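# Fish spanner from under UPS battery guard into tray

## Task

Retrieve the spanner that has slipped beneath the transparent guard over the UPS batteries and leave it lying flat inside the tray. The exposed battery terminals and the link between them remain energized even with the breaker off. The attempt fails if the spanner ever bridges any two terminals, or if any part of the robot (wrist-camera cables included) contacts a terminal. The hook lying on the bench is insulated and may be used as a tool. Nothing may fall off the table or be left resting off it.

## Robot and tools

Robot: two arms, left_arm and right_arm, each with a parallel gripper whose fingers point along the gripper's +z and close along its y. The reported hand point sits between the finger pads, roughly 1 cm short of the tips. Base poses in the scene frame: left_arm (-0.040, +0.378, 0) m, quat_wxyz (+1.000, 0, 0, -0.024); right_arm (+0.005, -0.366, 0) m, quat_wxyz (+1.000, 0, 0, -0.017). A two-camera stand is fixed behind the arms.

Frames: the scene frame has its origin at table height midway between the nominal bases, +z up, +x out across the table, left_arm on +y. Arm names do not match image sides. Each arm's reported end_effector_position (m) and end_effector_quat_wxyz are in that arm's own base frame and may be off by a few cm. Offsets you command are along each Hand target's own axes.

Motion row format (shared by execute_actions and move): one row of 14 numbers, each in [-1, 1], always all 14 even if one arm is idle: left_arm dx, dy, dz, rx, ry, rz, opening, then right_arm in the same order. dx..rz are an offset, not a pose: a displacement from that arm's Hand target as it stood when the call began, along the Hand target's axes; 1.0 equals 0.6 m or 180 degrees; rx, ry, rz form a single rotation vector. Repeating the same offset moves further. Sending six zeros asks nothing new of that arm. The opening is absolute, not an offset: +1 fully open (0.094 m), -1 closed. A 0 opening is a real command (half open), so resend the current opening to leave a gripper as it is.

execute_actions(actions, cameras): actions is a list of actions; each action is a table of up to 15 rows, one per 1/30 s step; a short table repeats its last row to step 15. Every row counts from the action's start pose, not the previous row. Orientation commands are clipped to 40 degrees from the measured orientation per step. An empty actions list returns cameras and the full state. cameras: list of names (cam_high, cam_low, cam_left_wrist, cam_right_wrist, or "all"); an unknown name voids the call.

move(target, speed, blend, opening_speed, grip_force, blocking, cameras): target is one 14-number row or a list of up to 15 rows, all offsets from the same starting Hand targets. The grippers travel in straight lines, ending together, capped at 10 s total. speed in m/s, 0.002 to 2.9 (default 0.25), rotations at twice that in rad/s; one value or one per target. blend in m rounds corners (0 stops at each). opening_speed: rate of opening change per second on the -1..+1 scale, at least 0.2. grip_force: newtons per pad, 10 to 50, one value or per-arm list; persists; lower force closes slowly. blocking=false returns after about 0.5 s while motion continues. Paths do not avoid obstacles or the other arm; grippers lag and overshoot at speed, especially when the arm is nearly straight. Avoid paths passing near an arm's own base (elbow can whip round).

wait(seconds, cameras): 0 to 3600 s, sends nothing new; a running move continues. stop(cameras): brakes a running move (braking needs room). zoom_image(camera, region): region [x0, y0, x1, y1] in pixels of that camera's newest image, at most 504 each way. Image sizes: all four cameras 672x504. finished_scene(scene): ends the scene with its number; irreversible.

Results: robot state per arm: end_effector_position, quat, Hand target (the last commanded pose after clipping; next offsets count from it), Joint positions (last value is finger opening in m), joint torques (wrap at ±28 N m on joints 1-3), Joint velocities (may read "within noise"), grip_measured (opening on the command scale; empty reads up to ~2.5 mm wide), grip_effort_nm (motor effort, negative closing; not pad force), Tool commands, motor temperatures. execute_actions results also list positions at some steps. A move adds a "move:" line: done (within 10 mm and 2 degrees), off_target, moving, held, fault, plus limits such as paced (pose clipped) or held (steps withheld). Grippers often rest a few cm short from friction or weight; that alone is not contact. Resend the missing distance if needed.

Joint ranges (rad): waist -2.618 to 3.054, shoulder 0.000 to 3.142, elbow 0.000 to 3.142 (straight at 2.901), wrist pitch -1.571 to 1.571, wrist yaw -1.571 to 1.571, wrist roll -2.094 to 2.094.

Avoid: any contact with terminals or the link, including by cables; letting the spanner touch two terminals; hitting the guard, fixtures or table hard; dropping or releasing a moving part; pushing past contact (a blocked arm keeps pressing until commanded back past its gripper); gripper-to-gripper contact or closing on the other arm's fingers; loads on camera cables. Motors heat when holding loads, stretched out or pushing: MOTOR HOT at 75 °C, fault fold at 90 °C, arm collapse at 100 °C. Loose objects may get occasional small pushes.

Each tool is called after "Call:" as name(argument=value, ...), one argument or row to a line, values as JSON.

## Session

Call:
execute_actions(
  actions=[],
)

Scene clock: 0.00 s.
left_arm: end_effector_position=(+0.3958, +0.0166, +0.1252) grip_measured=+1.000 grip_effort_nm=n/a end_effector_quat_wxyz=(+0.623, -0.021, +0.780, +0.056) | right_arm: end_effector_position=(+0.3929, -0.0204, +0.1142) grip_measured=+1.000 grip_effort_nm=n/a end_effector_quat_wxyz=(+0.609, +0.035, +0.790, -0.055)
Joint positions: left_arm=[-0.021 1.501 0.33 0.951 -0.134 0.033 0.094] | right_arm=[0.009 1.513 0.325 0.931 0.138 -0.009 0.094]
Joint velocities: within noise
Joint torques (N m): no reading
Motor temperatures (°C): left_arm=[24 34 37 23 21 23 25] | right_arm=[22 24 33 29 22 21 24]
Heat: left arm: 37 °C; right arm: 33 °C.
Hand target: left_arm +0.3989, +0.0169, +0.1363; +0.636, -0.023, +0.769, +0.056 | right_arm +0.3947, -0.0206, +0.1191; +0.615, +0.036, +0.786, -0.055
Tool commands: left_gripper/opening=+1.0 right_gripper/opening=+1.0

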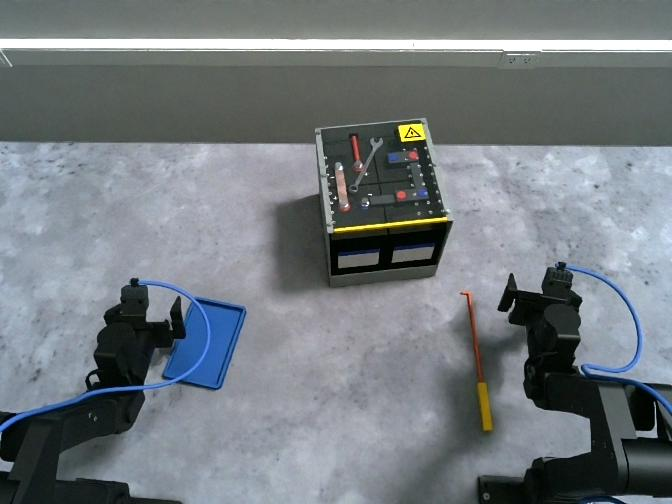

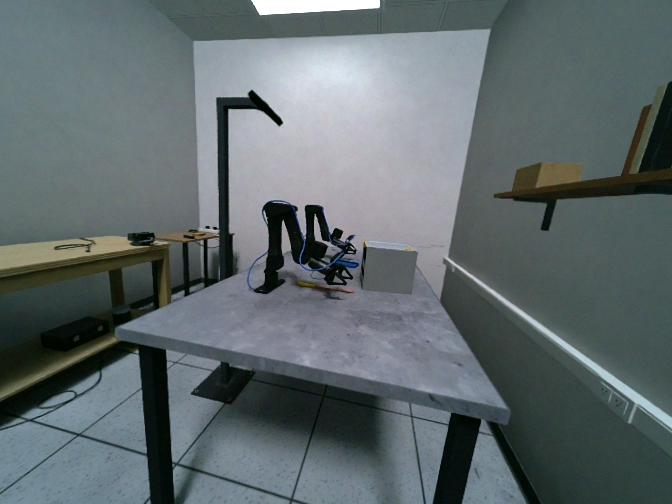

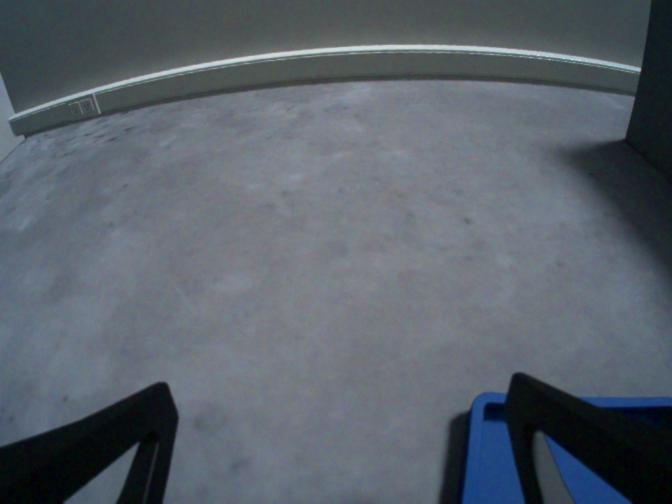

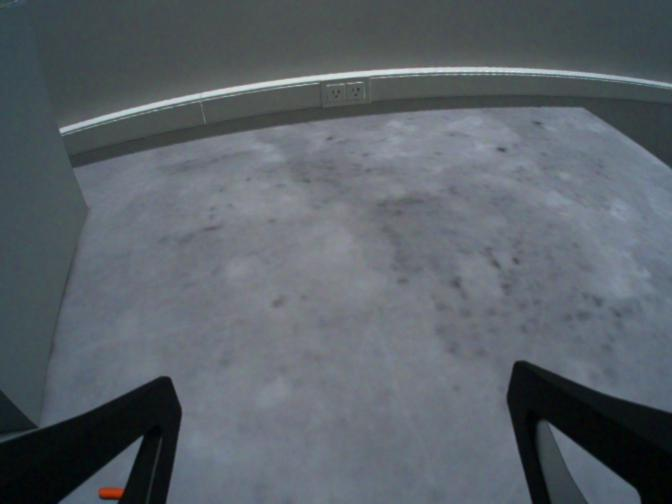

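Call:
zoom_image(
  camera="cam_high",
  region=[310, 110, 460, 240],
)

Call:
zoom_image(
  camera="cam_high",
  region=[440, 270, 520, 440],
)

Scaled by 3.360 from the camera's image (finer frame: 960x720).

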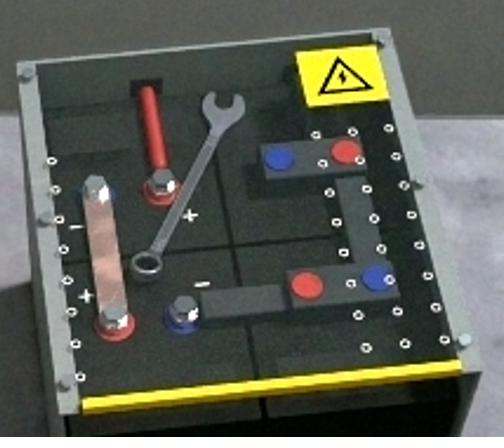

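Scaled by 2.965 from the camera's image (finer frame: 960x720).

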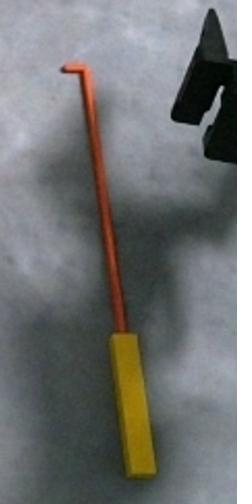

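Call:
move(
  target=[0,0,0,0,0,0,1.0, 0.0613,0.0692,-0.3385,-0.0727,0.3364,-0.0517,-0.2],
  speed=0.25,
  cameras=["cam_high","cam_right_wrist"],
)

Scene clock: 111.67 s.
left_arm: end_effector_position=(+0.3958, +0.0166, +0.1252) grip_measured=+1.000 grip_effort_nm=0.00 end_effector_quat_wxyz=(+0.623, -0.021, +0.780, +0.056) | right_arm: end_effector_position=(+0.1923, +0.0431, +0.1220) grip_measured=-0.197 grip_effort_nm=-0.19 end_effector_quat_wxyz=(+0.125, -0.069, +0.990, +0.005)
Joint positions: left_arm=[-0.021 1.501 0.33 0.951 -0.134 0.033 0.094] | right_arm=[0.247 1.031 0.869 -1.161 0.035 0.105 0.038]
Joint torques (N m): left_arm=[-0.08 -5.09 4.67 2.33 -0.01 0.01] | right_arm=[0.73 -1.25 10.66 0.84 -0.07 0.09]
Motor temperatures (°C): left_arm=[24 34 37 37 21 23 25] | right_arm=[22 25 36 37 22 21 24]
Heat: left arm: 37 °C; right arm: 37 °C.
Hand target: left_arm +0.3989, +0.0169, +0.1363; +0.636, -0.023, +0.769, +0.056 | right_arm +0.1955, +0.0467, +0.1302; +0.130, -0.069, +0.989, +0.009
Off the commanded pose: left_arm 0.012 m, 2 deg | right_arm 0.009 m, 1 deg.
move: done

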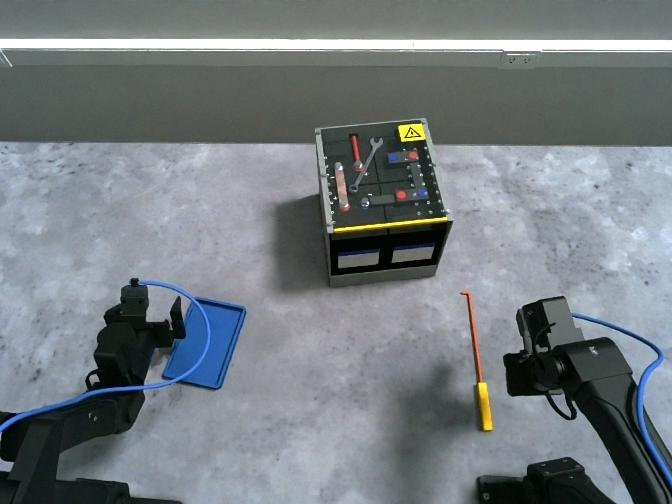

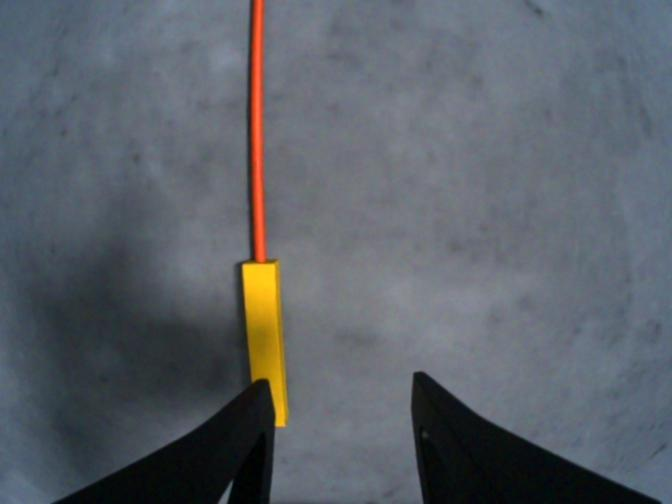

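Call:
move(
  target=[0,0,0,0,0,0,1.0, 0.033,0.06,0.0667,0,0,0,-0.2],
  speed=0.15,
  cameras=["cam_high","cam_right_wrist"],
)

Scene clock: 128.33 s.
left_arm: end_effector_position=(+0.3958, +0.0166, +0.1252) grip_measured=+1.000 grip_effort_nm=0.00 end_effector_quat_wxyz=(+0.623, -0.021, +0.780, +0.056) | right_arm: end_effector_position=(+0.1805, +0.0815, +0.0914) grip_measured=-0.197 grip_effort_nm=-0.19 end_effector_quat_wxyz=(+0.129, -0.070, +0.989, +0.015)
Joint positions: left_arm=[-0.021 1.501 0.33 0.951 -0.134 0.033 0.094] | right_arm=[0.488 1.031 0.746 -1.037 0.075 0.337 0.038]
Joint torques (N m): left_arm=[0.06 -5.16 4.63 2.38 -0.02 0.03] | right_arm=[0.73 -1.17 6.04 1.21 0.15 0.11]
Heat: left arm: 38 °C; right arm: 38 °C.
Hand target: left_arm +0.3989, +0.0169, +0.1363; +0.636, -0.023, +0.769, +0.056 | right_arm +0.1817, +0.0810, +0.0864; +0.130, -0.069, +0.989, +0.009
Off the commanded pose: left_arm 0.012 m, 2 deg | right_arm 0.005 m, 1 deg.
move: done

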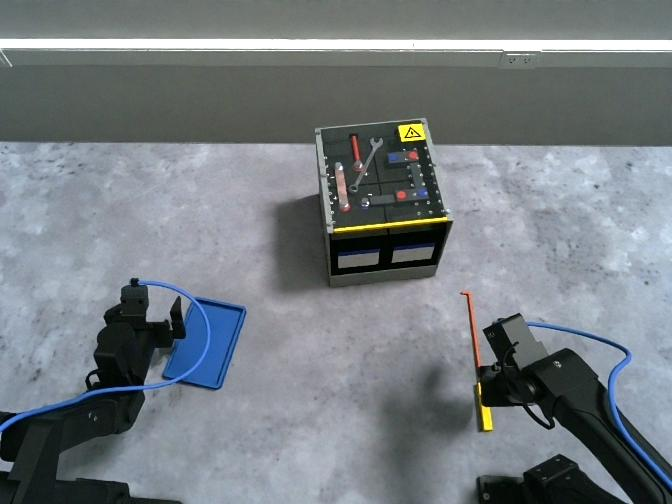

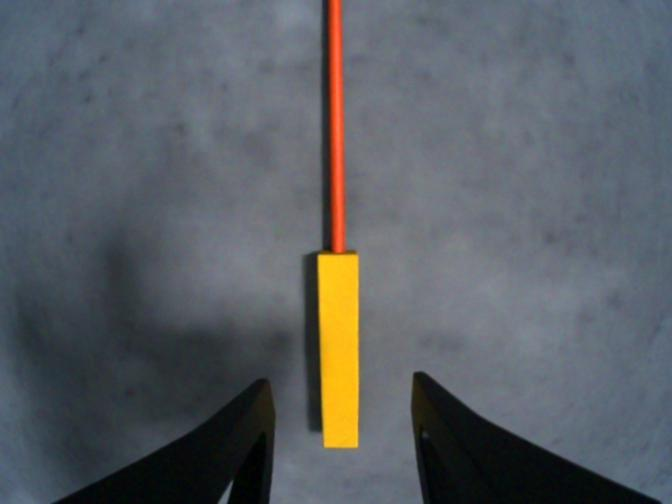

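Call:
move(
  target=[0,0,0,0,0,0,1.0, 0,0,0.0667,0,0,0,-0.2],
  speed=0.12,
  cameras=["cam_right_wrist"],
)

Scene clock: 134.33 s.
left_arm: end_effector_position=(+0.3958, +0.0166, +0.1252) grip_measured=+1.000 grip_effort_nm=0.00 end_effector_quat_wxyz=(+0.623, -0.021, +0.780, +0.056) | right_arm: end_effector_position=(+0.1907, +0.0854, +0.0528) grip_measured=-0.197 grip_effort_nm=-0.19 end_effector_quat_wxyz=(+0.129, -0.069, +0.989, +0.015)
Joint positions: left_arm=[-0.021 1.501 0.33 0.951 -0.134 0.033 0.094] | right_arm=[0.481 1.106 0.628 -0.842 0.075 0.332 0.038]
Joint torques (N m): left_arm=[0.02 -5.05 4.64 2.36 0 -0.01] | right_arm=[-0.47 -1.65 5.87 1.23 0.1 -0.06]
Heat: left arm: 38 °C; right arm: 37 °C.
Hand target: left_arm +0.3989, +0.0169, +0.1363; +0.636, -0.023, +0.769, +0.056 | right_arm +0.1919, +0.0825, +0.0477; +0.130, -0.069, +0.989, +0.009
Off the commanded pose: left_arm 0.012 m, 2 deg | right_arm 0.006 m, 1 deg.
move: done

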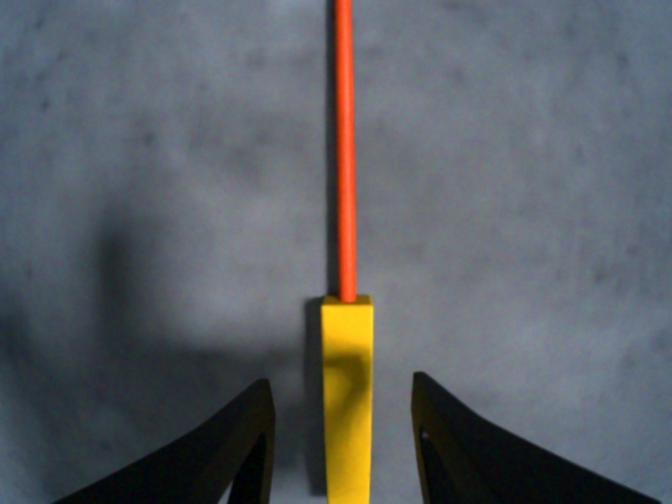

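Call:
move(
  target=[0,0,0,0,0,0,1.0, 0.03,0,0.035,0,0,0,-0.2],
  speed=0.1,
  cameras=["cam_right_wrist","cam_high"],
)

Scene clock: 171.23 s.
left_arm: end_effector_position=(+0.3958, +0.0166, +0.1252) grip_measured=+1.000 grip_effort_nm=0.00 end_effector_quat_wxyz=(+0.623, -0.021, +0.780, +0.056) | right_arm: end_effector_position=(+0.1796, +0.0816, +0.0253) grip_measured=-0.197 grip_effort_nm=-0.19 end_effector_quat_wxyz=(+0.123, -0.070, +0.990, +0.013)
Joint positions: left_arm=[-0.021 1.501 0.33 0.951 -0.134 0.033 0.094] | right_arm=[0.491 1.106 0.517 -0.747 0.076 0.341 0.038]
Joint torques (N m): left_arm=[0.02 -5.15 4.66 2.37 -0.01 0.01] | right_arm=[0.73 -2.66 5.48 1.2 0.14 0.09]
Motor temperatures (°C): left_arm=[24 34 37 40 21 23 25] | right_arm=[22 23 36 31 22 21 24]
Heat: left arm: 40 °C; right arm: 36 °C.
Hand target: left_arm +0.3989, +0.0169, +0.1363; +0.636, -0.023, +0.769, +0.056 | right_arm +0.1801, +0.0808, +0.0228; +0.130, -0.069, +0.989, +0.009
Off the commanded pose: left_arm 0.012 m, 2 deg | right_arm 0.003 m, 1 deg.
move: done
Images, in order (width x height): cam_high 672x504, cam_right_wrist 672x504.

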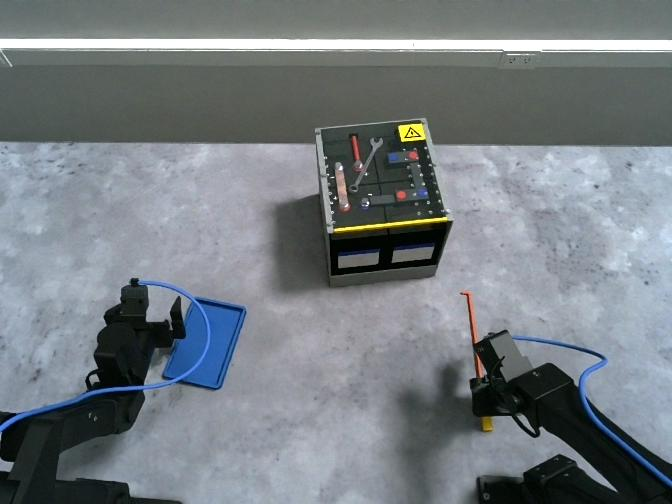

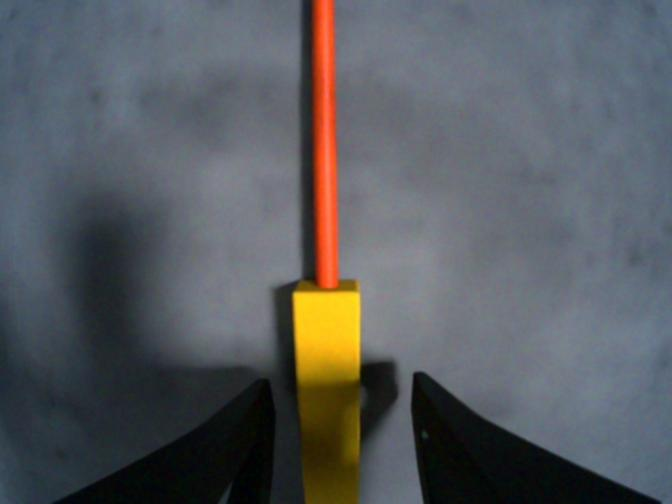

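Call:
move(
  target=[0,0,0,0,0,0,1.0, 0,0.005,0,0,0,0,-0.9],
  speed=0.1,
  opening_speed=0.8,
)

Call:
move(
  target=[0,0,0,0,0,0,1.0, -0.01,0,-0.06,0,0,0,-0.9],
  speed=0.15,
  cameras=["cam_right_wrist","cam_high"],
)

Scene clock: 180.47 s.
left_arm: end_effector_position=(+0.3958, +0.0166, +0.1252) grip_measured=+1.000 grip_effort_nm=0.00 end_effector_quat_wxyz=(+0.623, -0.021, +0.780, +0.056) | right_arm: end_effector_position=(+0.1788, +0.0845, +0.0255) grip_measured=-0.681 grip_effort_nm=-1.05 end_effector_quat_wxyz=(+0.124, -0.070, +0.990, +0.014)
Joint positions: left_arm=[-0.021 1.501 0.33 0.951 -0.134 0.033 0.094] | right_arm=[0.51 1.106 0.517 -0.745 0.08 0.36 0.015]
Joint torques (N m): left_arm=[0.03 -5.22 4.66 2.35 0 0.03] | right_arm=[0.73 -2.14 5.81 1.2 0.15 0.09]
Heat: left arm: 41 °C; right arm: 35 °C.
Hand target: left_arm +0.3989, +0.0169, +0.1363; +0.636, -0.023, +0.769, +0.056 | right_arm +0.1796, +0.0839, +0.0228; +0.130, -0.069, +0.989, +0.009
Off the commanded pose: left_arm 0.012 m, 2 deg | right_arm 0.003 m, 1 deg.
move: done

Scene clock: 181.73 s.
left_arm: end_effector_position=(+0.3958, +0.0166, +0.1252) grip_measured=+1.000 grip_effort_nm=0.00 end_effector_quat_wxyz=(+0.623, -0.021, +0.780, +0.056) | right_arm: end_effector_position=(+0.1672, +0.0796, +0.0443) grip_measured=-0.681 grip_effort_nm=-1.06 end_effector_quat_wxyz=(+0.104, -0.071, +0.992, +0.005)
Joint positions: left_arm=[-0.021 1.501 0.33 0.951 -0.134 0.033 0.094] | right_arm=[0.518 1.063 0.584 -0.899 0.081 0.367 0.015]
Joint torques (N m): left_arm=[-0.12 -5.19 4.68 2.36 0 0.03] | right_arm=[0.75 -4.12 10.63 0.77 0.16 0.11]
Heat: left arm: 41 °C; right arm: 35 °C.
Hand target: left_arm +0.3989, +0.0169, +0.1363; +0.636, -0.023, +0.769, +0.056 | right_arm +0.1763, +0.0833, +0.0592; +0.130, -0.069, +0.989, +0.009
Off the commanded pose: left_arm 0.012 m, 2 deg | right_arm 0.018 m, 3 deg.
move: off_target (right_arm)
Images, in order (width x height): cam_high 672x504, cam_right_wrist 672x504.

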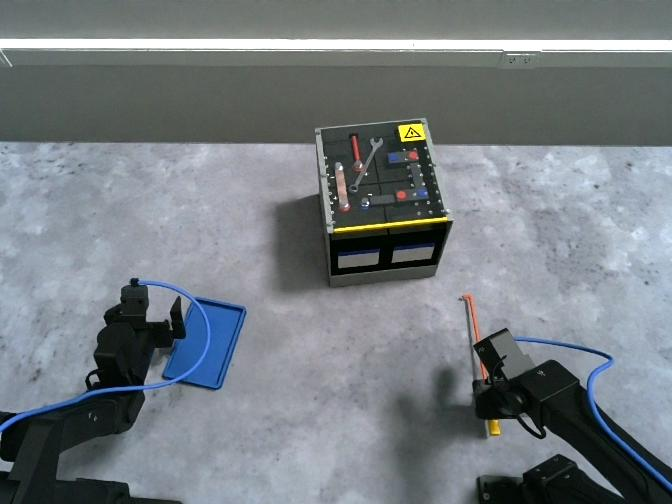

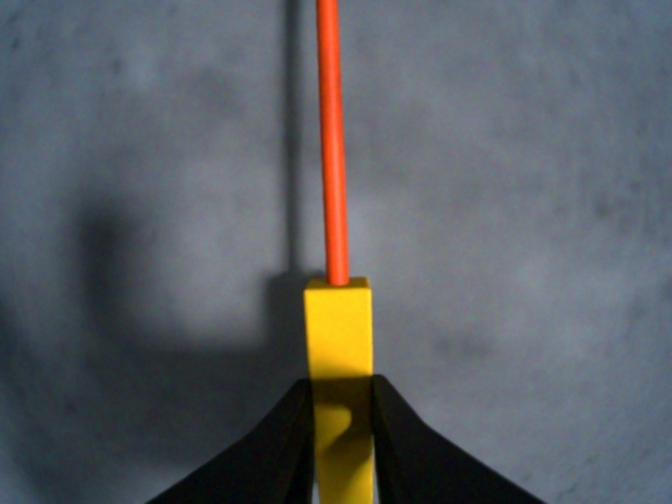

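Call:
move(
  target=[0,0,0,0,0,0,1.0, -0.0661,0.5637,-0.0168,0,0,0,-0.9],
  speed=0.25,
  cameras=["cam_right_wrist","cam_high"],
)

Scene clock: 202.33 s.
left_arm: end_effector_position=(+0.3958, +0.0166, +0.1252) grip_measured=+1.000 grip_effort_nm=-0.01 end_effector_quat_wxyz=(+0.623, -0.021, +0.780, +0.056) | right_arm: end_effector_position=(+0.1602, +0.4219, +0.0839) grip_measured=-0.681 grip_effort_nm=-1.05 end_effector_quat_wxyz=(+0.120, -0.072, +0.990, +0.024)
Joint positions: left_arm=[-0.021 1.501 0.33 0.951 -0.134 0.033 0.094] | right_arm=[1.289 2.156 1.875 -1.159 0.209 1.129 0.015]
Joint torques (N m): left_arm=[-0.08 -5.14 4.62 2.36 -0.03 0] | right_arm=[0.31 -9.58 10.43 0.5 0.36 0.11]
Heat: left arm: 42 °C; right arm: 37 °C.
Hand target: left_arm +0.3989, +0.0169, +0.1363; +0.636, -0.023, +0.769, +0.056 | right_arm +0.1646, +0.4233, +0.0791; +0.130, -0.069, +0.989, +0.009
Off the commanded pose: left_arm 0.012 m, 2 deg | right_arm 0.007 m, 2 deg.
move: done
Images, in order (width x height): cam_high 672x504, cam_right_wrist 672x504.

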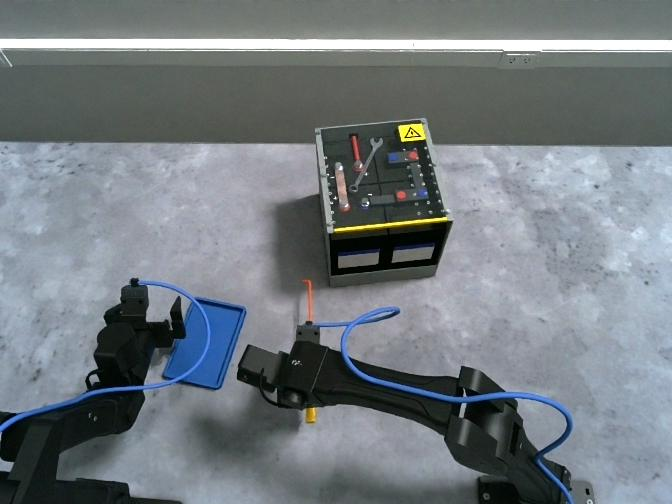

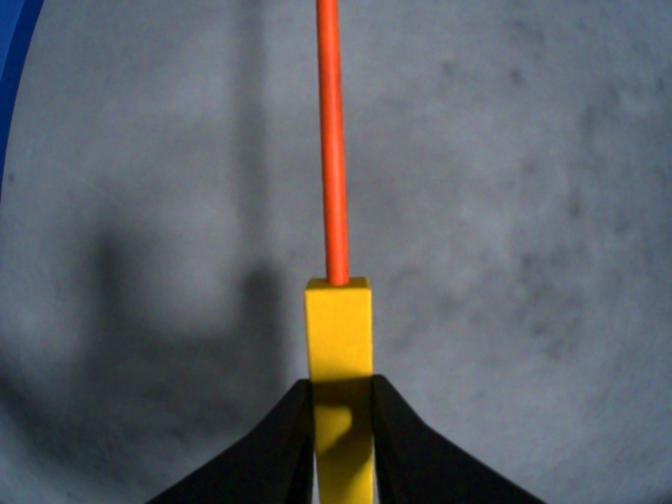

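Call:
move(
  target=[0,0,0,0,0,0,1.0, 0.025,0,0.092,0,0,0,-0.9],
  speed=0.12,
  cameras=["cam_right_wrist","cam_high"],
)

Scene clock: 211.60 s.
left_arm: end_effector_position=(+0.3958, +0.0166, +0.1252) grip_measured=+1.000 grip_effort_nm=0.00 end_effector_quat_wxyz=(+0.623, -0.021, +0.780, +0.056) | right_arm: end_effector_position=(+0.1615, +0.4256, +0.0368) grip_measured=-0.681 grip_effort_nm=-1.06 end_effector_quat_wxyz=(+0.121, -0.071, +0.990, +0.025)
Joint positions: left_arm=[-0.021 1.501 0.33 0.951 -0.134 0.033 0.094] | right_arm=[1.289 2.194 1.748 -0.991 0.21 1.131 0.015]
Joint torques (N m): left_arm=[0.02 -5.14 4.67 2.37 0.01 0.03] | right_arm=[0.35 -10.03 6.24 0.93 0.35 0.09]
Heat: left arm: 42 °C; right arm: 37 °C.
Hand target: left_arm +0.3989, +0.0169, +0.1363; +0.636, -0.023, +0.769, +0.056 | right_arm +0.1644, +0.4233, +0.0220; +0.130, -0.069, +0.989, +0.009
Off the commanded pose: left_arm 0.012 m, 2 deg | right_arm 0.015 m, 2 deg.
move: off_target (right_arm)
Images, in order (width x height): cam_high 672x504, cam_right_wrist 672x504.

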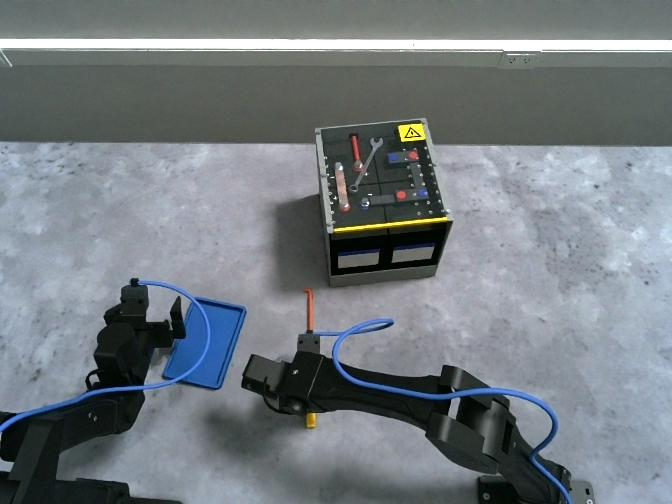

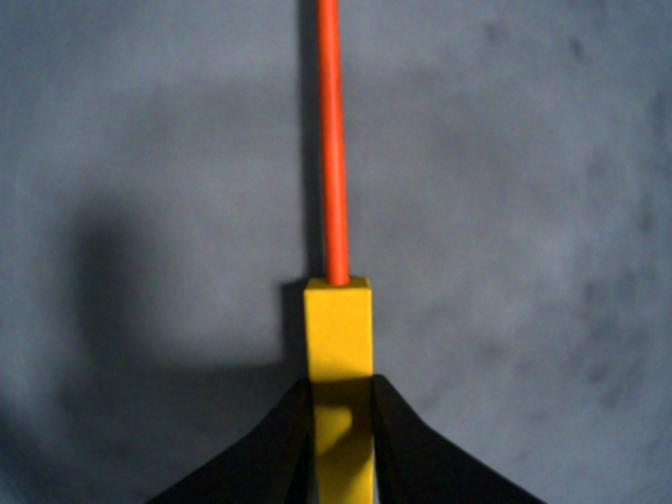

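Call:
move(
  target=[0,0,0,0,0,0,1.0, 0.006,0,0.022,0,0,0,-0.9],
  speed=0.08,
  cameras=["cam_right_wrist","cam_low"],
)

Scene clock: 217.57 s.
left_arm: end_effector_position=(+0.3958, +0.0166, +0.1252) grip_measured=+1.000 grip_effort_nm=0.00 end_effector_quat_wxyz=(+0.623, -0.021, +0.780, +0.056) | right_arm: end_effector_position=(+0.1629, +0.4276, +0.0320) grip_measured=-0.681 grip_effort_nm=-1.05 end_effector_quat_wxyz=(+0.126, -0.070, +0.989, +0.031)
Joint positions: left_arm=[-0.021 1.501 0.33 0.951 -0.134 0.033 0.094] | right_arm=[1.289 2.196 1.728 -0.956 0.215 1.131 0.015]
Joint velocities: left_arm=[within noise] | right_arm=[-0.002 -0.007 -0.002 -0.022 -0.168 -0.095 0]
Joint torques (N m): left_arm=[-0.06 -5.16 4.6 2.38 0.01 0.02] | right_arm=[0.35 -9.03 4.88 1.09 0.32 0.09]
Heat: left arm: 42 °C; right arm: 36 °C.
Hand target: left_arm +0.3989, +0.0169, +0.1363; +0.636, -0.023, +0.769, +0.056 | right_arm +0.1643, +0.4231, +0.0081; +0.130, -0.069, +0.989, +0.009
Off the commanded pose: left_arm 0.012 m, 2 deg | right_arm 0.024 m, 2 deg.
move: off_target (right_arm)
Images, in order (width x height): cam_low 672x504, cam_right_wrist 672x504.

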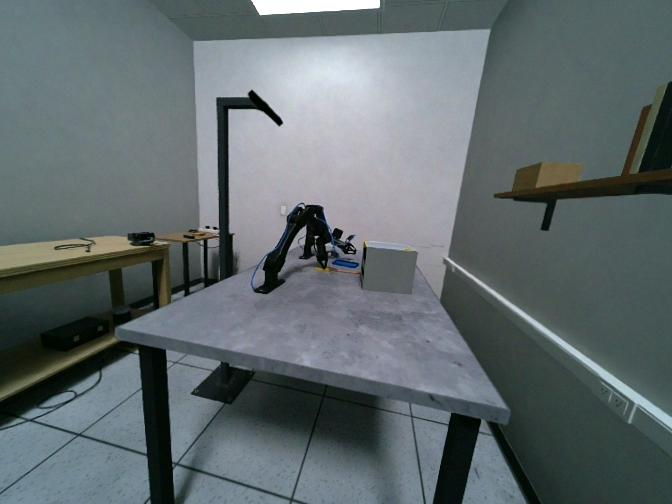

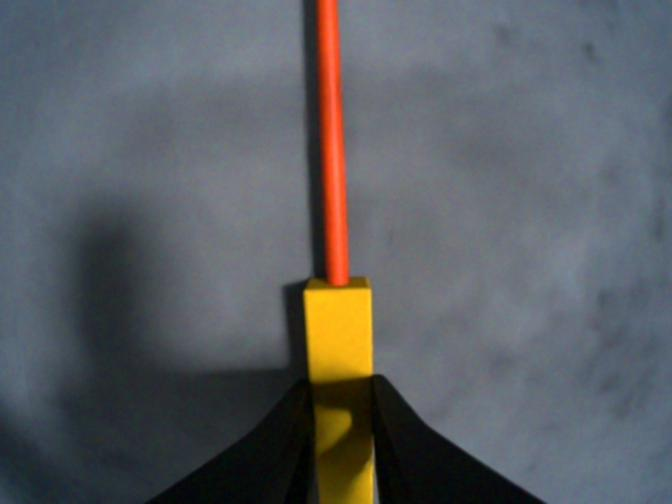

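Call:
move(
  target=[
    [0,0,0,0,0,0,1.0, 0,0,0,0,0,0,-0.2],
    [0,0,0,0,0,0,1.0, -0.0344,0,-0.1288,0,0,0,-0.2],
    [0.118,-0.5224,-0.3937,-0.007,0.1913,-0.0244,0.2, 0.008,-0.497,-0.1745,0,0,0,-0.2],
  ],
  speed=[0.2,0.15,0.3],
  blend=[0,0.02,0],
  cameras=["cam_high","cam_left_wrist"],
)

Scene clock: 257.60 s.
left_arm: end_effector_position=(+0.1784, -0.3460, +0.0886) grip_measured=+0.203 grip_effort_nm=-0.14 end_effector_quat_wxyz=(+0.354, -0.028, +0.935, -0.029) | right_arm: end_effector_position=(+0.1784, +0.1308, +0.1087) grip_measured=-0.203 grip_effort_nm=0.14 end_effector_quat_wxyz=(+0.131, -0.070, +0.989, +0.013)
Joint positions: left_arm=[-1.402 1.849 1.286 -0.817 -0.704 -1.391 0.057] | right_arm=[0.744 1.152 0.878 -1.073 0.143 0.586 0.037]
Joint torques (N m): left_arm=[0.55 -6.27 6.87 -0.64 -1.12 -1.34] | right_arm=[-0.73 -5.11 6 0.76 0.07 -0.05]
Heat: left arm: 43 °C; right arm: 35 °C.
Hand target: left_arm +0.1881, -0.3187, +0.0925; +0.381, -0.074, +0.921, +0.031 | right_arm +0.1744, +0.1235, +0.1082; +0.130, -0.069, +0.989, +0.009
Off the commanded pose: left_arm 0.029 m, 9 deg | right_arm 0.008 m, 1 deg.
move: off_target (left_arm); target 3's new opening was sent with left_arm's hand 0.029 m and 9 deg from that target

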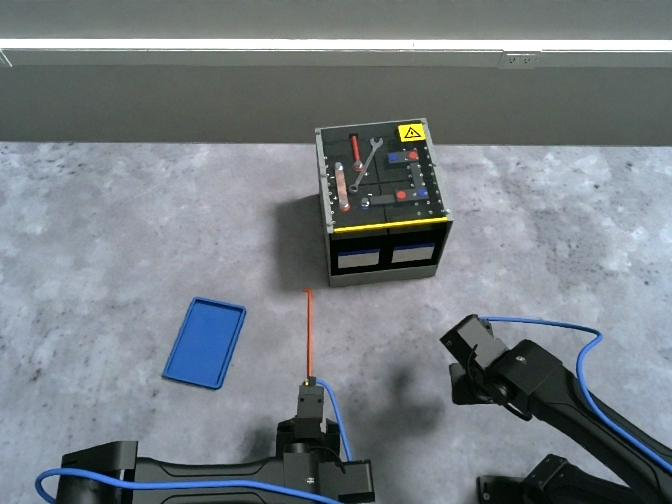

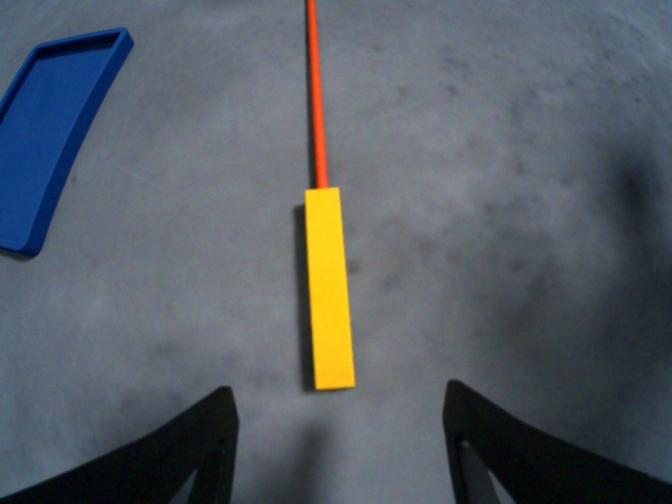

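Call:
execute_actions(
  actions=[
    [[0,0,0,0,0,0,0.2,0,0,0,0,0,0,-0.2]],
    [[0,0,0,0,0,0,0.2,0,0,0,0,0,0,-0.2]],
  ],
  cameras=["cam_left_wrist"],
)

Call:
zoom_image(
  camera="cam_left_wrist",
  region=[200, 60, 500, 460],
)

Scene clock: 264.47 s.
left_arm: end_effector_position=(+0.1784, -0.3461, +0.0888) grip_measured=+0.203 grip_effort_nm=-0.14 end_effector_quat_wxyz=(+0.354, -0.028, +0.935, -0.029) | right_arm: end_effector_position=(+0.1784, +0.1308, +0.1087) grip_measured=-0.203 grip_effort_nm=0.14 end_effector_quat_wxyz=(+0.131, -0.070, +0.989, +0.013)
Joint positions: left_arm=[-1.402 1.849 1.286 -0.817 -0.704 -1.391 0.056] | right_arm=[0.744 1.152 0.878 -1.073 0.143 0.586 0.037]
Joint torques (N m): left_arm=[0.49 -6.28 6.91 -0.65 -1.13 -1.33] | right_arm=[-0.76 -5.11 5.98 0.76 0.07 -0.05]
Heat: left arm: 41 °C; right arm: 35 °C.
Hand target: left_arm +0.1881, -0.3188, +0.0926; +0.381, -0.074, +0.921, +0.031 | right_arm +0.1744, +0.1235, +0.1082; +0.130, -0.069, +0.989, +0.009
Off the commanded pose: left_arm 0.029 m, 9 deg | right_arm 0.008 m, 1 deg.
Step readings (end_effector_position of left_arm | right_arm):
0: (+0.1784, -0.3461, +0.0888) | (+0.1784, +0.1308, +0.1087)
1: (+0.1784, -0.3461, +0.0888) | (+0.1784, +0.1308, +0.1087)
2: (+0.1784, -0.3461, +0.0888) | (+0.1784, +0.1308, +0.1087)
4: (+0.1784, -0.3461, +0.0888) | (+0.1784, +0.1308, +0.1087)
8: (+0.1784, -0.3461, +0.0888) | (+0.1784, +0.1308, +0.1087)
15: (+0.1784, -0.3461, +0.0888) | (+0.1784, +0.1308, +0.1087)
16: (+0.1784, -0.3461, +0.0888) | (+0.1784, +0.1308, +0.1087)
17: (+0.1784, -0.3461, +0.0888) | (+0.1784, +0.1308, +0.1087)
19: (+0.1784, -0.3461, +0.0888) | (+0.1784, +0.1308, +0.1087)
23: (+0.1784, -0.3461, +0.0888) | (+0.1784, +0.1308, +0.1087)
30: (+0.1784, -0.3461, +0.0888) | (+0.1784, +0.1308, +0.1087)

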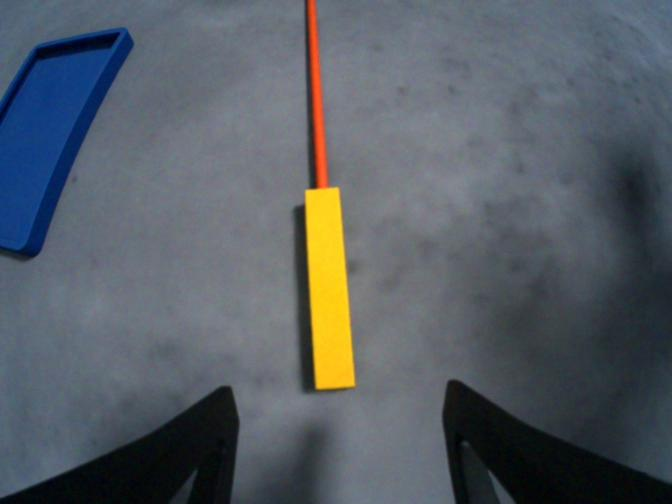

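Scaled by 1.260 from the camera's image (finer frame: 960x720).

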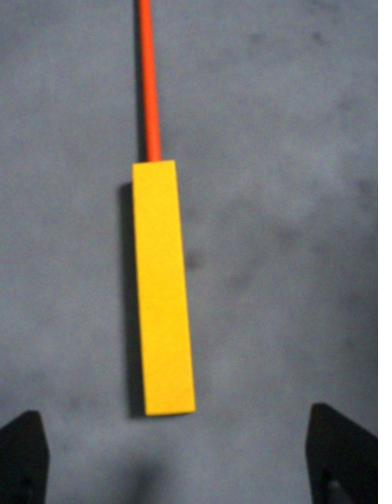

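Call:
move(
  target=[0.003,0.021,0.07,-0.03,-0.01,-0.01,0.2, 0,0,0,0,0,0,-0.2],
  speed=0.15,
  cameras=["cam_left_wrist"],
)

Scene clock: 301.80 s.
left_arm: end_effector_position=(+0.2026, -0.3298, +0.0604) grip_measured=+0.203 grip_effort_nm=-0.14 end_effector_quat_wxyz=(+0.350, -0.051, +0.935, +0.019) | right_arm: end_effector_position=(+0.1784, +0.1308, +0.1087) grip_measured=-0.203 grip_effort_nm=0.14 end_effector_quat_wxyz=(+0.131, -0.070, +0.989, +0.013)
Joint positions: left_arm=[-1.331 1.932 1.286 -0.811 -0.709 -1.398 0.056] | right_arm=[0.744 1.152 0.878 -1.073 0.143 0.586 0.037]
Joint torques (N m): left_arm=[0.62 -6.57 4.11 -0.25 -1.42 -1.55] | right_arm=[-0.73 -5.11 5.97 0.76 0.07 -0.05]
Heat: left arm: 38 °C; right arm: 34 °C.
Hand target: left_arm +0.2141, -0.3018, +0.0616; +0.392, -0.106, +0.911, +0.069 | right_arm +0.1744, +0.1235, +0.1082; +0.130, -0.069, +0.989, +0.009
Off the commanded pose: left_arm 0.030 m, 10 deg | right_arm 0.008 m, 1 deg.
move: off_target (left_arm)

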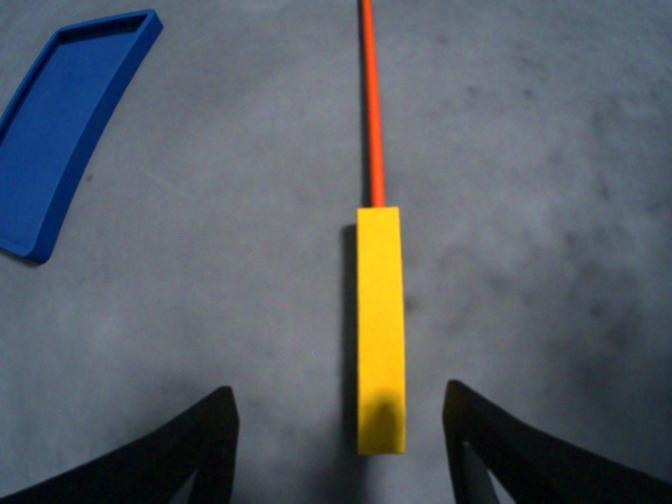

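Call:
move(
  target=[-0.0152,-0.0357,0.0738,0,0,0,0.2, 0,0,0,0,0,0,-0.2],
  speed=0.12,
  cameras=["cam_left_wrist"],
)

Scene clock: 321.90 s.
left_arm: end_effector_position=(+0.2462, -0.3179, +0.0330) grip_measured=+0.203 grip_effort_nm=-0.14 end_effector_quat_wxyz=(+0.365, -0.079, +0.926, +0.052) | right_arm: end_effector_position=(+0.1784, +0.1308, +0.1087) grip_measured=-0.203 grip_effort_nm=0.14 end_effector_quat_wxyz=(+0.131, -0.070, +0.989, +0.013)
Joint positions: left_arm=[-1.225 2.037 1.299 -0.722 -0.748 -1.351 0.056] | right_arm=[0.744 1.152 0.878 -1.073 0.143 0.586 0.037]
Joint torques (N m): left_arm=[0.64 -7.24 6.35 0.36 -1 -0.64] | right_arm=[-0.77 -5.09 5.98 0.75 0.07 -0.05]
Motor temperatures (°C): left_arm=[24 35 37 34 24 27 24] | right_arm=[22 24 34 26 22 21 25]
Heat: left arm: 37 °C; right arm: 34 °C.
Hand target: left_arm +0.2564, -0.3119, +0.0371; +0.392, -0.106, +0.911, +0.070 | right_arm +0.1744, +0.1235, +0.1082; +0.130, -0.069, +0.989, +0.009
Off the commanded pose: left_arm 0.013 m, 5 deg | right_arm 0.008 m, 1 deg.
move: off_target (left_arm)

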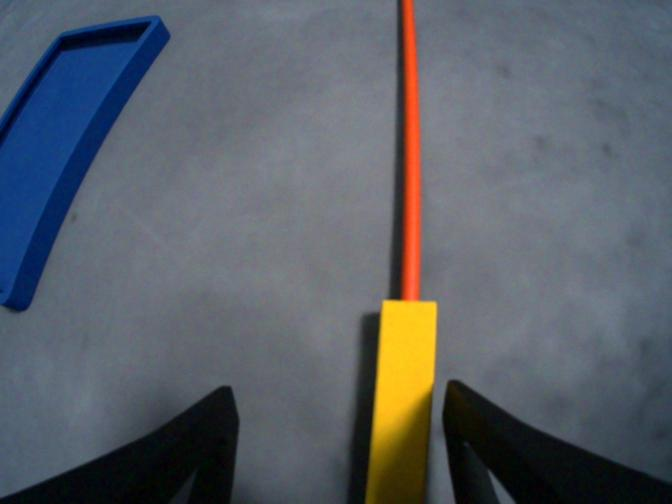

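Call:
move(
  target=[0,-0.032,0,0.025,0.008,0.01,0.2, 0,0,0,0,0,0,-0.2],
  speed=0.1,
  cameras=["cam_left_wrist"],
)

Scene clock: 329.70 s.
left_arm: end_effector_position=(+0.2548, -0.3309, +0.0355) grip_measured=+0.203 grip_effort_nm=-0.14 end_effector_quat_wxyz=(+0.373, -0.068, +0.925, +0.029) | right_arm: end_effector_position=(+0.1784, +0.1308, +0.1087) grip_measured=-0.203 grip_effort_nm=0.14 end_effector_quat_wxyz=(+0.131, -0.070, +0.989, +0.013)
Joint positions: left_arm=[-1.215 2.037 1.299 -0.641 -0.748 -1.286 0.056] | right_arm=[0.744 1.152 0.878 -1.073 0.143 0.586 0.037]
Joint torques (N m): left_arm=[0.5 -7.65 6.37 0.7 -0.55 -0.19] | right_arm=[-0.75 -5.14 5.98 0.76 0.08 -0.06]
Heat: left arm: 38 °C; right arm: 34 °C.
Hand target: left_arm +0.2613, -0.3305, +0.0362; +0.383, -0.077, +0.920, +0.038 | right_arm +0.1744, +0.1235, +0.1082; +0.130, -0.069, +0.989, +0.009
Off the commanded pose: left_arm 0.006 m, 2 deg | right_arm 0.008 m, 1 deg.
move: done

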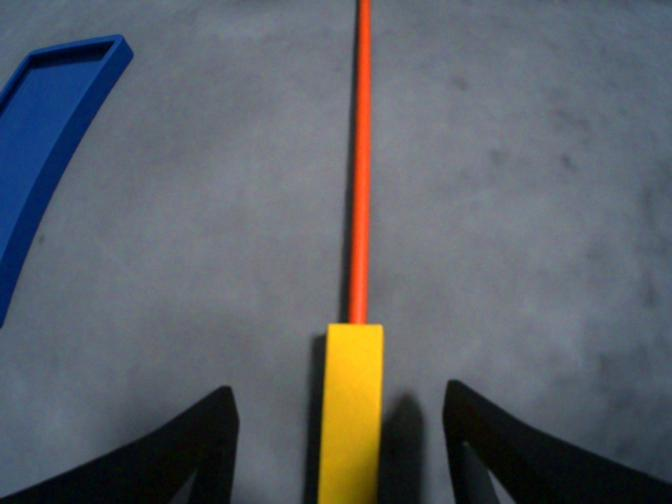

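Call:
move(
  target=[0.006,-0.005,-0.006,0,0,0,-0.9, 0,0,0,0,0,0,-0.2],
  speed=0.1,
  opening_speed=0.8,
  cameras=["cam_left_wrist"],
)

Scene clock: 336.20 s.
left_arm: end_effector_position=(+0.2563, -0.3351, +0.0391) grip_measured=-0.897 grip_effort_nm=-0.14 end_effector_quat_wxyz=(+0.375, -0.072, +0.924, +0.022) | right_arm: end_effector_position=(+0.1784, +0.1308, +0.1087) grip_measured=-0.203 grip_effort_nm=0.14 end_effector_quat_wxyz=(+0.131, -0.070, +0.989, +0.013)
Joint positions: left_arm=[-1.215 2.037 1.313 -0.64 -0.748 -1.29 0.005] | right_arm=[0.744 1.152 0.878 -1.073 0.143 0.586 0.037]
Joint torques (N m): left_arm=[-0.69 -7.13 6.38 0.54 -0.59 -0.31] | right_arm=[-0.76 -5.11 6 0.75 0.08 -0.05]
Heat: left arm: 38 °C; right arm: 34 °C.
Hand target: left_arm +0.2568, -0.3343, +0.0362; +0.383, -0.077, +0.920, +0.038 | right_arm +0.1744, +0.1235, +0.1082; +0.130, -0.069, +0.989, +0.009
Off the commanded pose: left_arm 0.003 m, 2 deg | right_arm 0.008 m, 1 deg.
move: done

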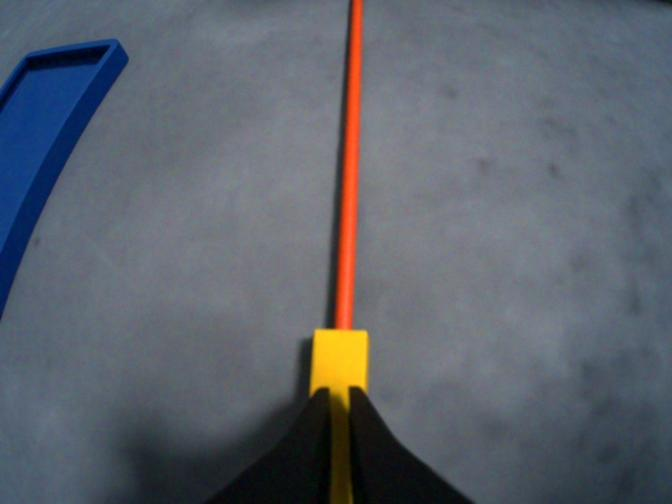

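Call:
move(
  target=[
    [0,0,0,0,0,0,0.0, 0,0,0,0,0,0,-0.2],
    [0.0236,0.001,0.0142,0,0,0,0.0, 0,0,0,0,0,0,-0.2],
  ],
  speed=0.1,
  cameras=["cam_left_wrist"],
)

Scene clock: 346.40 s.
left_arm: end_effector_position=(+0.2536, -0.3404, +0.0282) grip_measured=-0.003 grip_effort_nm=0.14 end_effector_quat_wxyz=(+0.375, -0.074, +0.924, +0.019) | right_arm: end_effector_position=(+0.1784, +0.1308, +0.1087) grip_measured=-0.203 grip_effort_nm=0.14 end_effector_quat_wxyz=(+0.131, -0.070, +0.989, +0.013)
Joint positions: left_arm=[-1.226 2.068 1.313 -0.613 -0.748 -1.306 0.047] | right_arm=[0.744 1.152 0.878 -1.073 0.143 0.586 0.037]
Joint torques (N m): left_arm=[-0.66 -7.43 3.97 0.7 -0.6 -0.3] | right_arm=[-0.76 -5.09 5.97 0.76 0.08 -0.04]
Heat: left arm: 37 °C; right arm: 34 °C.
Hand target: left_arm +0.2528, -0.3342, +0.0201; +0.383, -0.077, +0.920, +0.038 | right_arm +0.1744, +0.1235, +0.1082; +0.130, -0.069, +0.989, +0.009
Off the commanded pose: left_arm 0.010 m, 2 deg | right_arm 0.008 m, 1 deg.
move: done

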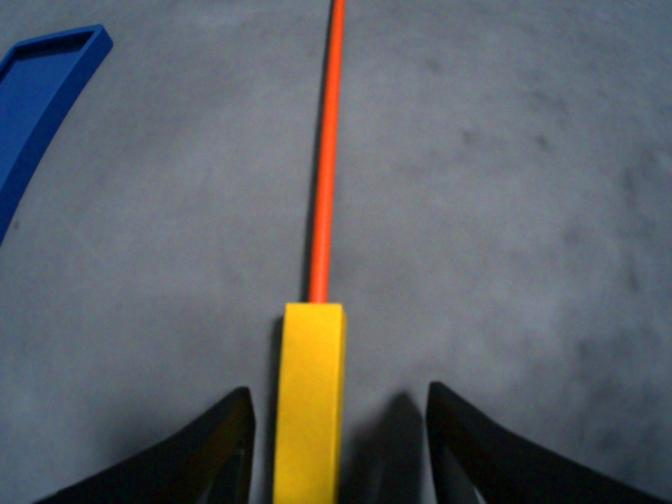

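Call:
move(
  target=[
    [0,0.0133,0,0,0,0,0.0, 0,0,0,0,0,0,-0.2],
    [0,0.0133,0,0,0,0,-0.9, 0,0,0,0,0,0,-0.2],
  ],
  speed=0.1,
  opening_speed=0.8,
  cameras=["cam_left_wrist"],
)

Scene clock: 353.57 s.
left_arm: end_effector_position=(+0.2527, -0.3354, +0.0226) grip_measured=-0.681 grip_effort_nm=-1.03 end_effector_quat_wxyz=(+0.377, -0.074, +0.923, +0.023) | right_arm: end_effector_position=(+0.1784, +0.1308, +0.1087) grip_measured=-0.203 grip_effort_nm=0.14 end_effector_quat_wxyz=(+0.131, -0.070, +0.989, +0.013)
Joint positions: left_arm=[-1.226 2.068 1.285 -0.591 -0.755 -1.308 0.015] | right_arm=[0.744 1.152 0.878 -1.073 0.143 0.586 0.037]
Joint torques (N m): left_arm=[-0.34 -9.31 3.03 0.67 -0.57 -0.2] | right_arm=[-0.75 -5.12 5.96 0.76 0.08 -0.06]
Heat: left arm: 37 °C; right arm: 34 °C.
Hand target: left_arm +0.2514, -0.3264, +0.0203; +0.384, -0.077, +0.920, +0.039 | right_arm +0.1744, +0.1235, +0.1082; +0.130, -0.069, +0.989, +0.009
Off the commanded pose: left_arm 0.009 m, 2 deg | right_arm 0.008 m, 1 deg.
move: done

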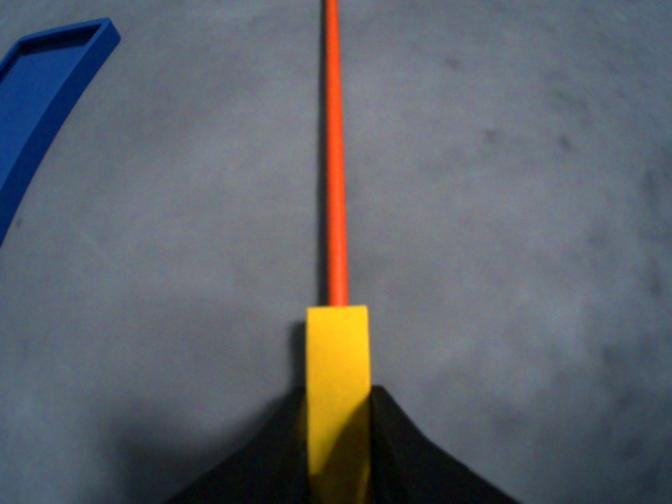

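Call:
move(
  target=[
    [-0.2008,-0.0037,-0.272,0,0,0,-0.9, 0,0,0,0,0,0,-0.2],
    [-0.2281,-0.1795,-0.3064,0.1677,0.0177,-0.1126,-0.9, -0.1595,0.102,-0.1225,-0.0978,-0.4675,-0.0622,-0.2],
  ],
  speed=[0.2,0.22],
  blend=[0.02,0],
  cameras=["cam_high","cam_left_wrist","cam_right_wrist"],
)

Scene clock: 481.73 s.
left_arm: end_effector_position=(+0.2323, -0.4527, +0.2140) grip_measured=-0.681 grip_effort_nm=-1.03 end_effector_quat_wxyz=(+0.352, -0.115, +0.896, -0.246) | right_arm: end_effector_position=(+0.2390, +0.1971, +0.2075) grip_measured=-0.203 grip_effort_nm=0.14 end_effector_quat_wxyz=(+0.744, -0.147, +0.625, +0.185)
Joint positions: left_arm=[-1.301 1.901 1.713 -0.684 -0.602 -1.331 0.015] | right_arm=[0.954 1.181 0.021 1.359 0.472 -0.078 0.037]
Joint torques (N m): left_arm=[0.64 -14.79 4.96 1.69 -0.41 -0.07] | right_arm=[-0.46 -1.18 4.63 2.41 -0.1 -0.09]
Heat: left arm: 39 °C; right arm: 33 °C.
Hand target: left_arm +0.2363, -0.4409, +0.2454; +0.366, -0.135, +0.880, -0.270 | right_arm +0.2386, +0.1943, +0.2038; +0.745, -0.150, +0.625, +0.179
Off the commanded pose: left_arm 0.034 m, 4 deg | right_arm 0.005 m, 1 deg.
move: off_target (left_arm)

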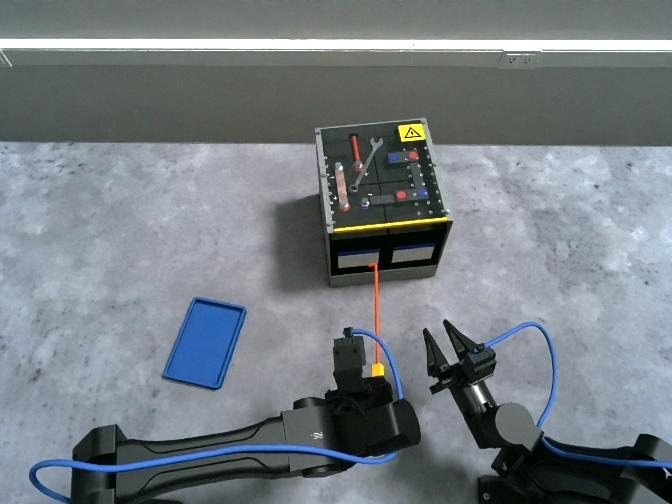

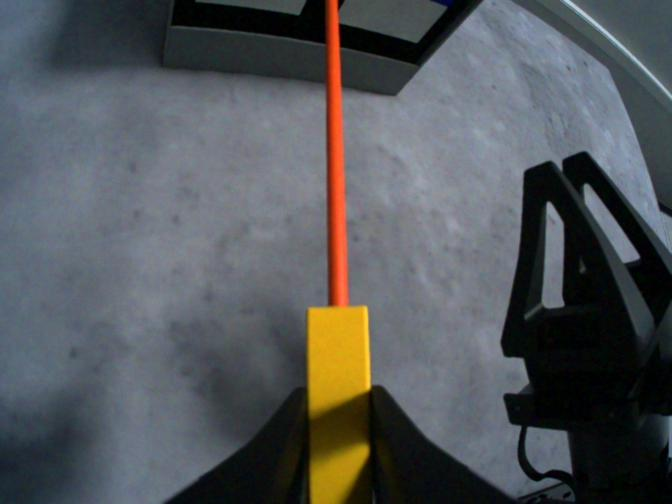

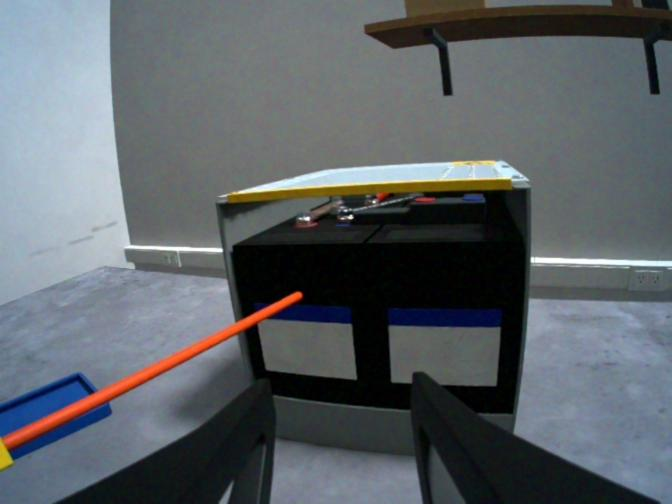

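Call:
zoom_image(
  camera="cam_right_wrist",
  region=[210, 150, 530, 330],
)

Call:
zoom_image(
  camera="cam_high",
  region=[310, 110, 470, 300],
)

Scaled by 1.575 from the camera's image (finer frame: 960x720).

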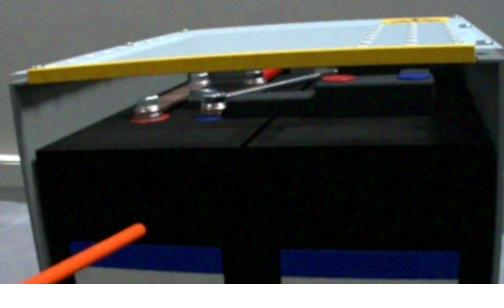

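Scaled by 2.653 from the camera's image (finer frame: 960x720).

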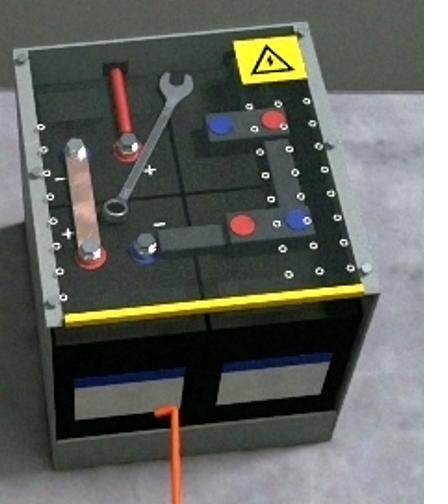

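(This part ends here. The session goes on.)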